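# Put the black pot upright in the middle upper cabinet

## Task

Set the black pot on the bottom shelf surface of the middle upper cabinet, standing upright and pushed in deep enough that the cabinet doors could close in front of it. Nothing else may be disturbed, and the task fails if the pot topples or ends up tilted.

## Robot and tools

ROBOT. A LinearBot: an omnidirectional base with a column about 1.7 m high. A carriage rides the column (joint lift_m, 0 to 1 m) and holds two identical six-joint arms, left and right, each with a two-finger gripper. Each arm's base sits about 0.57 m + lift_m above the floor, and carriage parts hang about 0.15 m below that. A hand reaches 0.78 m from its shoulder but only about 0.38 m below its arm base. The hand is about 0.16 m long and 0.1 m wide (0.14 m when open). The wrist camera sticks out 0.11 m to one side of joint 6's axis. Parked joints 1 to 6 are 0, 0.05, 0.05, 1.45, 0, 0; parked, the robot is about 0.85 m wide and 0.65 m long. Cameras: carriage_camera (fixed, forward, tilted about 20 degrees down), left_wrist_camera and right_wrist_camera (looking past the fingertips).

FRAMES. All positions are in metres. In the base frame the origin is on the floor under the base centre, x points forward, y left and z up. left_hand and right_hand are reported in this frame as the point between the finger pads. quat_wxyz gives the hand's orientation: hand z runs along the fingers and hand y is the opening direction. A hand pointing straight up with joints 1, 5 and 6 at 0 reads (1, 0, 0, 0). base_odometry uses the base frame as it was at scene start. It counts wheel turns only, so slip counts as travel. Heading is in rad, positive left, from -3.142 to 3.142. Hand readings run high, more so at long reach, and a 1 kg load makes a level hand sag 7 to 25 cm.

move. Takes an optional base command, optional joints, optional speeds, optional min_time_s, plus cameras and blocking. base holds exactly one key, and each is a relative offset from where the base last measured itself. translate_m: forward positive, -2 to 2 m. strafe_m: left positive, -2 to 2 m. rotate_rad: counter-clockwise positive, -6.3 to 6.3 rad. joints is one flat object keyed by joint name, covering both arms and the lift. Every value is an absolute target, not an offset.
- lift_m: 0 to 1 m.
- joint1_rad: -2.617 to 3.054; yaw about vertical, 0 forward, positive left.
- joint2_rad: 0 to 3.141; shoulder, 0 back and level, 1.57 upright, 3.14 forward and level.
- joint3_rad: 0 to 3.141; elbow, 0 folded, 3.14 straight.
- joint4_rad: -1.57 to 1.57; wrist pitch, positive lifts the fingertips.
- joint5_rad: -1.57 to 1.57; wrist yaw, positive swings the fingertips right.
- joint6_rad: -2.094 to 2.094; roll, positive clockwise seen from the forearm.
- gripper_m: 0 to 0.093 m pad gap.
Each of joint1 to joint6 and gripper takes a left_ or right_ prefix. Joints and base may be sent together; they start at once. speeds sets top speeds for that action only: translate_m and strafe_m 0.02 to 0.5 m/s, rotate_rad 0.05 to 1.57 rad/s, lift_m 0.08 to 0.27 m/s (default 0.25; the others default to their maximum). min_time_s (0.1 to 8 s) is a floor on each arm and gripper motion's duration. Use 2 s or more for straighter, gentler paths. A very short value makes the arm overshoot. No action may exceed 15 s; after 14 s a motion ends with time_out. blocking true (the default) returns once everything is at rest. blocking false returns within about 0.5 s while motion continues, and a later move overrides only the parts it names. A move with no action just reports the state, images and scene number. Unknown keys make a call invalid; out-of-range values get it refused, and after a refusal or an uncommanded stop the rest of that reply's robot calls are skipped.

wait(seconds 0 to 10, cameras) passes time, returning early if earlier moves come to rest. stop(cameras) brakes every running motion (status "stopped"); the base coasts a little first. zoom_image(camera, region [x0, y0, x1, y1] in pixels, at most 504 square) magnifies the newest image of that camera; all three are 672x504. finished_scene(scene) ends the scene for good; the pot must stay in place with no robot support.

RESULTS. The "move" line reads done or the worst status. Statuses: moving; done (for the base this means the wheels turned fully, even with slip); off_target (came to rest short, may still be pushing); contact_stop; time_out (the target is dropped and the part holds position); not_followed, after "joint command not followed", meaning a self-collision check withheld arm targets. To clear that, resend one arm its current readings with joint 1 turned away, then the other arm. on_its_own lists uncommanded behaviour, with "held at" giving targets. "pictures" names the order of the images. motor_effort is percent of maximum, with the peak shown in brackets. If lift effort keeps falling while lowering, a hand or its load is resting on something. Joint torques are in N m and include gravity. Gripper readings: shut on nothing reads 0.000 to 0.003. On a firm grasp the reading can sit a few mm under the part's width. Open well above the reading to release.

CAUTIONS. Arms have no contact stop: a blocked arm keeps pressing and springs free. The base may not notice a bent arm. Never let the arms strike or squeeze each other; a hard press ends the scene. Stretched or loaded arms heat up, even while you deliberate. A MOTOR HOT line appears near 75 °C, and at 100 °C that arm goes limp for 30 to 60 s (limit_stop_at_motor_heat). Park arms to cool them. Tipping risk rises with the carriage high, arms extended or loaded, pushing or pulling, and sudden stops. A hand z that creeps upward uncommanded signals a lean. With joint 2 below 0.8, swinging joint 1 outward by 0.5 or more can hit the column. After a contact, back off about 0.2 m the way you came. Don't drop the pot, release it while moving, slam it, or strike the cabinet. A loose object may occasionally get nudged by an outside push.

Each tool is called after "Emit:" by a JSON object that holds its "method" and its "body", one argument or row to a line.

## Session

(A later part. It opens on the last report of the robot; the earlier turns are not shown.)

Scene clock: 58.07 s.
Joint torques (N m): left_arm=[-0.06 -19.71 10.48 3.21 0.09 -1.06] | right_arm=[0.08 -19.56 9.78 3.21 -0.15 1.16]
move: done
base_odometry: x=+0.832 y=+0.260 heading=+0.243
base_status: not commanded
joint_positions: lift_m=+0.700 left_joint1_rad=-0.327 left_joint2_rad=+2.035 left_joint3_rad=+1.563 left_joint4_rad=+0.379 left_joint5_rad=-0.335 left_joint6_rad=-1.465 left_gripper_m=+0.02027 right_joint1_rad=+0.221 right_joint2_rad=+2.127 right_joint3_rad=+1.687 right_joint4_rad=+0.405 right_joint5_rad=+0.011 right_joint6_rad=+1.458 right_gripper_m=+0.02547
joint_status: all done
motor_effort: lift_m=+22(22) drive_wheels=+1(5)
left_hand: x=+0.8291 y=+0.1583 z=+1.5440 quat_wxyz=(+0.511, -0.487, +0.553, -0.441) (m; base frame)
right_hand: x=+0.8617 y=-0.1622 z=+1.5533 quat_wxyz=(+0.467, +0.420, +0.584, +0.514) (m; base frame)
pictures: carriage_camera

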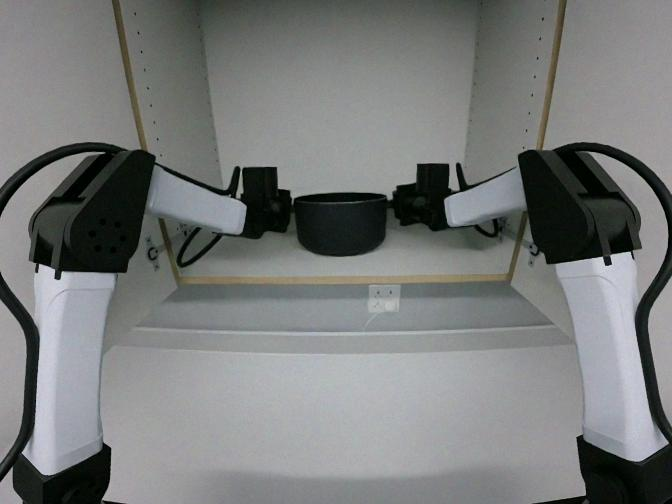

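Emit:
{"method": "move", "body": {
  "joints": {"lift_m": 0.697, "left_gripper_m": 0.045, "right_gripper_m": 0.045},
  "min_time_s": 0.8,
  "cameras": ["left_wrist_camera", "right_wrist_camera"]
}}

Emit:
{"method": "move", "body": {
  "joints": {"left_gripper_m": 0.09, "right_gripper_m": 0.09},
  "min_time_s": 0.6,
  "cameras": ["carriage_camera", "left_wrist_camera", "right_wrist_camera"]
}}

Scene clock: 60.77 s.
Joint torques (N m): left_arm=[-0.13 -19.6 10.43 2.99 0.11 -0.05] | right_arm=[0.08 -19.52 9.72 3.11 -0.14 0.15]
move: done
base_odometry: x=+0.832 y=+0.260 heading=+0.243
base_status: not commanded
joint_positions: lift_m=+0.697 left_joint1_rad=-0.327 left_joint2_rad=+2.035 left_joint3_rad=+1.563 left_joint4_rad=+0.400 left_joint5_rad=-0.337 left_joint6_rad=-1.556 left_gripper_m=+0.04492 right_joint1_rad=+0.220 right_joint2_rad=+2.127 right_joint3_rad=+1.687 right_joint4_rad=+0.414 right_joint5_rad=+0.011 right_joint6_rad=+1.548 right_gripper_m=+0.04493
joint_status: all done
motor_effort: lift_m=+21(22) drive_wheels=+1(6)
left_hand: x=+0.8295 y=+0.1584 z=+1.5463 quat_wxyz=(+0.495, -0.509, +0.524, -0.471) (m; base frame)
right_hand: x=+0.8619 y=-0.1624 z=+1.5528 quat_wxyz=(+0.446, +0.444, +0.562, +0.537) (m; base frame)
pictures: left_wrist_camera, right_wrist_camera

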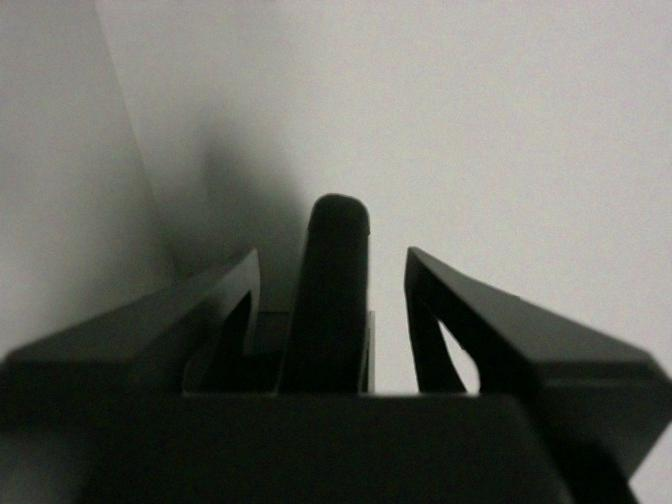

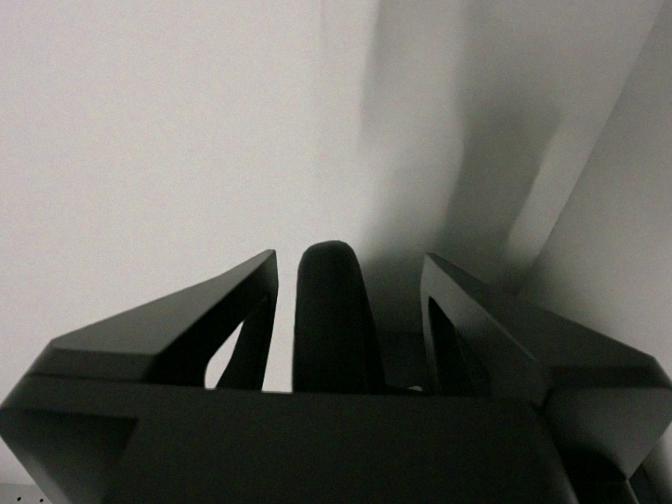

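Scene clock: 61.67 s.
Joint torques (N m): left_arm=[-0.02 -18.99 9.87 2.58 0.12 -0.01] | right_arm=[0.09 -18.29 9.69 2.44 -0.16 0.07]
move: done
base_odometry: x=+0.832 y=+0.260 heading=+0.243
base_status: not commanded
joint_positions: lift_m=+0.697 left_joint1_rad=-0.327 left_joint2_rad=+2.029 left_joint3_rad=+1.570 left_joint4_rad=+0.434 left_joint5_rad=-0.337 left_joint6_rad=-1.559 left_gripper_m=+0.08988 right_joint1_rad=+0.220 right_joint2_rad=+2.116 right_joint3_rad=+1.687 right_joint4_rad=+0.473 right_joint5_rad=+0.011 right_joint6_rad=+1.556 right_gripper_m=+0.08988
joint_status: all done
motor_effort: lift_m=+21(21) drive_wheels=+1(5)
left_hand: x=+0.8293 y=+0.1585 z=+1.5611 quat_wxyz=(+0.501, -0.503, +0.508, -0.487) (m; base frame)
right_hand: x=+0.8597 y=-0.1629 z=+1.5747 quat_wxyz=(+0.459, +0.431, +0.540, +0.558) (m; base frame)
pictures: carriage_camera, left_wrist_camera, right_wrist_camera

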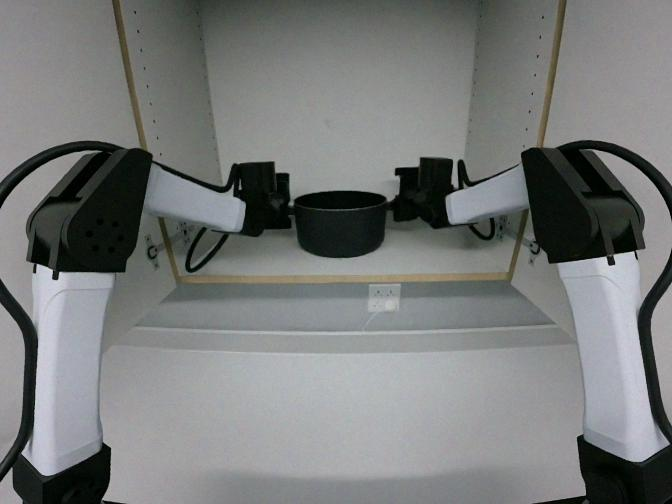

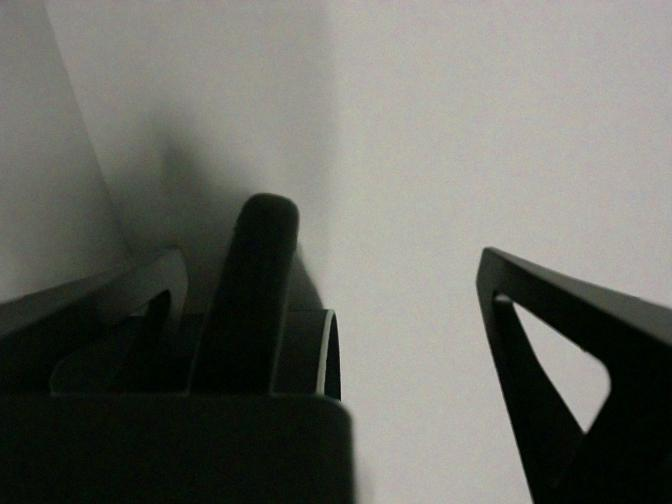

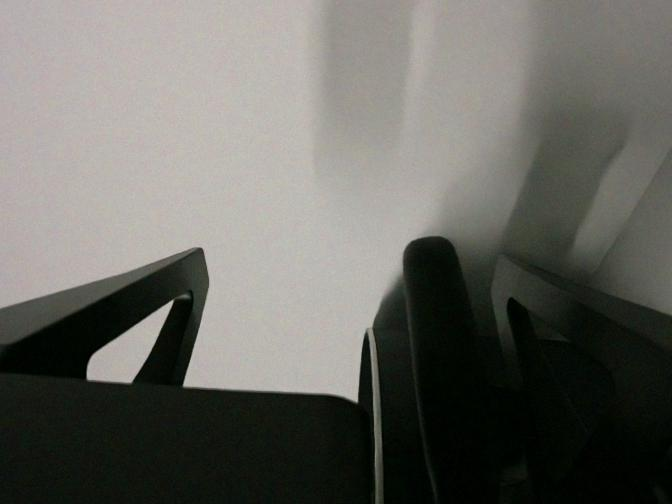

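Emit:
{"method": "move", "body": {
  "joints": {"lift_m": 0.676},
  "cameras": ["left_wrist_camera", "right_wrist_camera"]
}}

Emit:
{"method": "move", "body": {
  "base": {"translate_m": -0.1},
  "speeds": {"translate_m": 0.12},
  "cameras": ["carriage_camera"]
}}

Emit:
{"method": "zoom_image", "body": {
  "camera": "carriage_camera",
  "region": [180, 120, 500, 300]
}}

Scene clock: 63.23 s.
Joint torques (N m): left_arm=[-0.05 -17.76 9.37 2.47 0.12 -0.01] | right_arm=[0.13 -17.17 9.16 2.17 -0.15 0.06]
move: done
base_odometry: x=+0.832 y=+0.260 heading=+0.243
base_status: not commanded
joint_positions: lift_m=+0.676 left_joint1_rad=-0.327 left_joint2_rad=+2.017 left_joint3_rad=+1.575 left_joint4_rad=+0.442 left_joint5_rad=-0.337 left_joint6_rad=-1.560 left_gripper_m=+0.08988 right_joint1_rad=+0.220 right_joint2_rad=+2.104 right_joint3_rad=+1.696 right_joint4_rad=+0.493 right_joint5_rad=+0.011 right_joint6_rad=+1.557 right_gripper_m=+0.08988
joint_status: all done
motor_effort: lift_m=+22(22) drive_wheels=+1(6)
left_hand: x=+0.8277 y=+0.1590 z=+1.5512 quat_wxyz=(+0.505, -0.500, +0.500, -0.495) (m; base frame)
right_hand: x=+0.8573 y=-0.1634 z=+1.5703 quat_wxyz=(+0.467, +0.422, +0.528, +0.570) (m; base frame)
pictures: left_wrist_camera, right_wrist_camera

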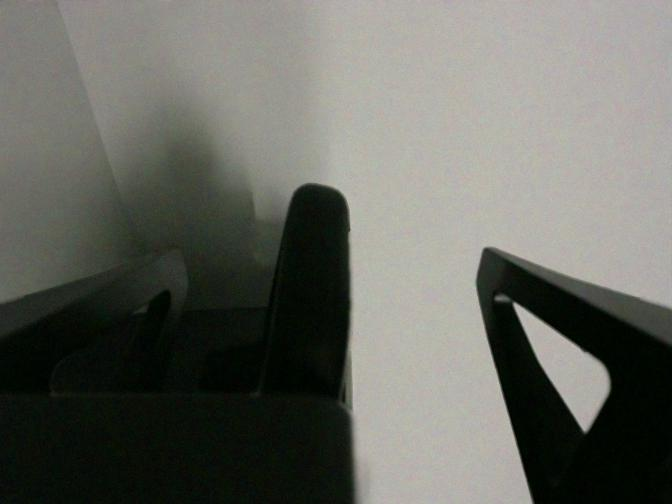

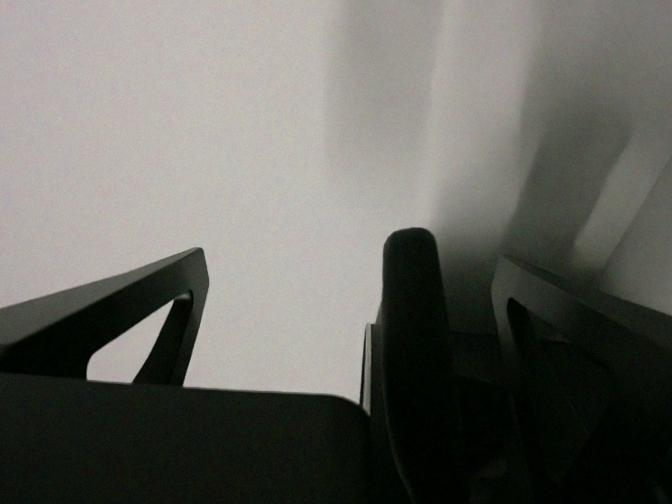

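Scene clock: 64.83 s.
Joint torques (N m): left_arm=[-0.12 -17.77 9.44 2.48 0.12 -0.01] | right_arm=[0.05 -16.98 9.06 2.17 -0.16 0.05]
move: done
base_odometry: x=+0.735 y=+0.236 heading=+0.242
base_status: done
joint_positions: lift_m=+0.676 left_joint1_rad=-0.326 left_joint2_rad=+2.017 left_joint3_rad=+1.575 left_joint4_rad=+0.442 left_joint5_rad=-0.336 left_joint6_rad=-1.560 left_gripper_m=+0.08988 right_joint1_rad=+0.220 right_joint2_rad=+2.104 right_joint3_rad=+1.696 right_joint4_rad=+0.495 right_joint5_rad=+0.011 right_joint6_rad=+1.557 right_gripper_m=+0.08988
joint_status: not commanded
motor_effort: lift_m=+22(22) drive_wheels=+2(14)
left_hand: x=+0.8279 y=+0.1594 z=+1.5512 quat_wxyz=(+0.505, -0.500, +0.500, -0.495) (m; base frame)
right_hand: x=+0.8573 y=-0.1634 z=+1.5706 quat_wxyz=(+0.468, +0.422, +0.528, +0.570) (m; base frame)
pictures: carriage_camera

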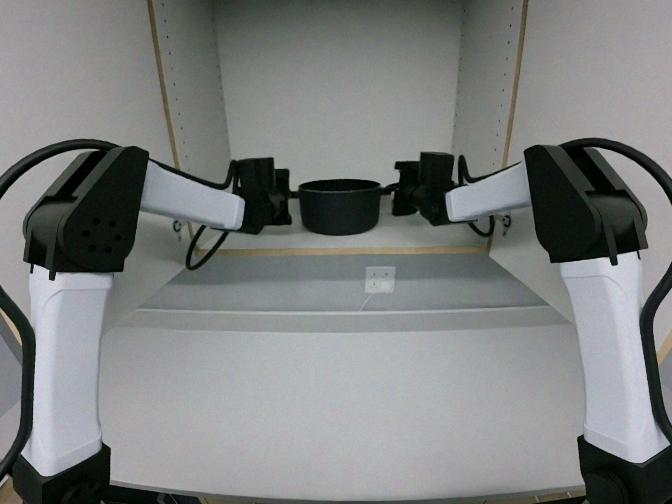

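Scaled by 1.575 from the camera's 672x504 image, which has a finer 960x720 frame.

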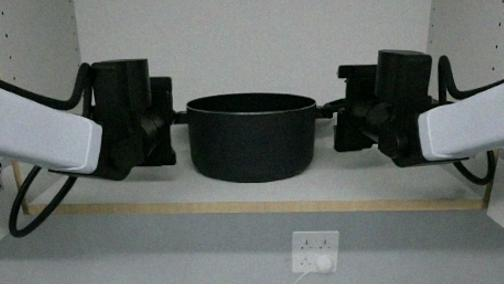

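Emit:
{"method": "move", "body": {
  "base": {"translate_m": -0.4},
  "speeds": {"translate_m": 0.4},
  "cameras": ["carriage_camera"]
}}

Emit:
{"method": "zoom_image", "body": {
  "camera": "carriage_camera",
  "region": [180, 100, 500, 300]
}}

Scene clock: 68.37 s.
Joint torques (N m): left_arm=[-0.06 -17.68 9.37 2.48 0.11 -0.02] | right_arm=[-0.02 -16.81 9.1 2.17 -0.17 0.07]
move: done
base_odometry: x=+0.347 y=+0.140 heading=+0.242
base_status: done
joint_positions: lift_m=+0.676 left_joint1_rad=-0.327 left_joint2_rad=+2.017 left_joint3_rad=+1.575 left_joint4_rad=+0.443 left_joint5_rad=-0.336 left_joint6_rad=-1.560 left_gripper_m=+0.08988 right_joint1_rad=+0.221 right_joint2_rad=+2.102 right_joint3_rad=+1.696 right_joint4_rad=+0.496 right_joint5_rad=+0.011 right_joint6_rad=+1.557 right_gripper_m=+0.08988
joint_status: not commanded
motor_effort: lift_m=+22(22) drive_wheels=-2(13)
left_hand: x=+0.8276 y=+0.1590 z=+1.5520 quat_wxyz=(+0.505, -0.499, +0.500, -0.496) (m; base frame)
right_hand: x=+0.8568 y=-0.1633 z=+1.5723 quat_wxyz=(+0.468, +0.421, +0.527, +0.571) (m; base frame)
pictures: carriage_camera

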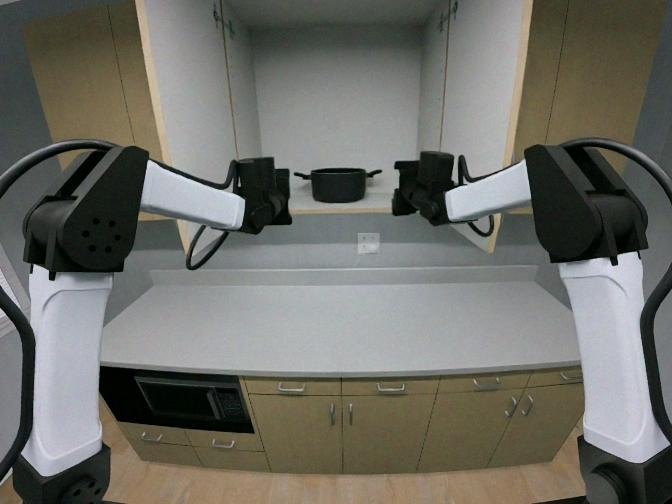

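Scaled by 1.575 from the camera's 672x504 image, which has a finer 960x720 frame.

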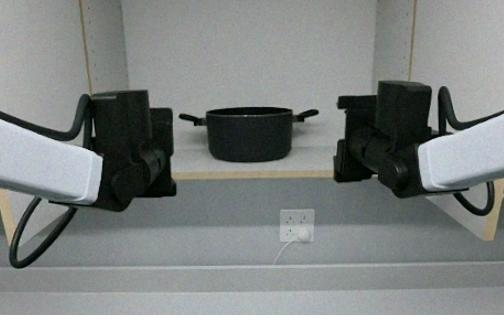

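Pot stands upright, well inside. Finish the scene.

Emit:
{"method": "finished_scene", "body": {
  "scene": 2
}}

The scene is finished: the task was done.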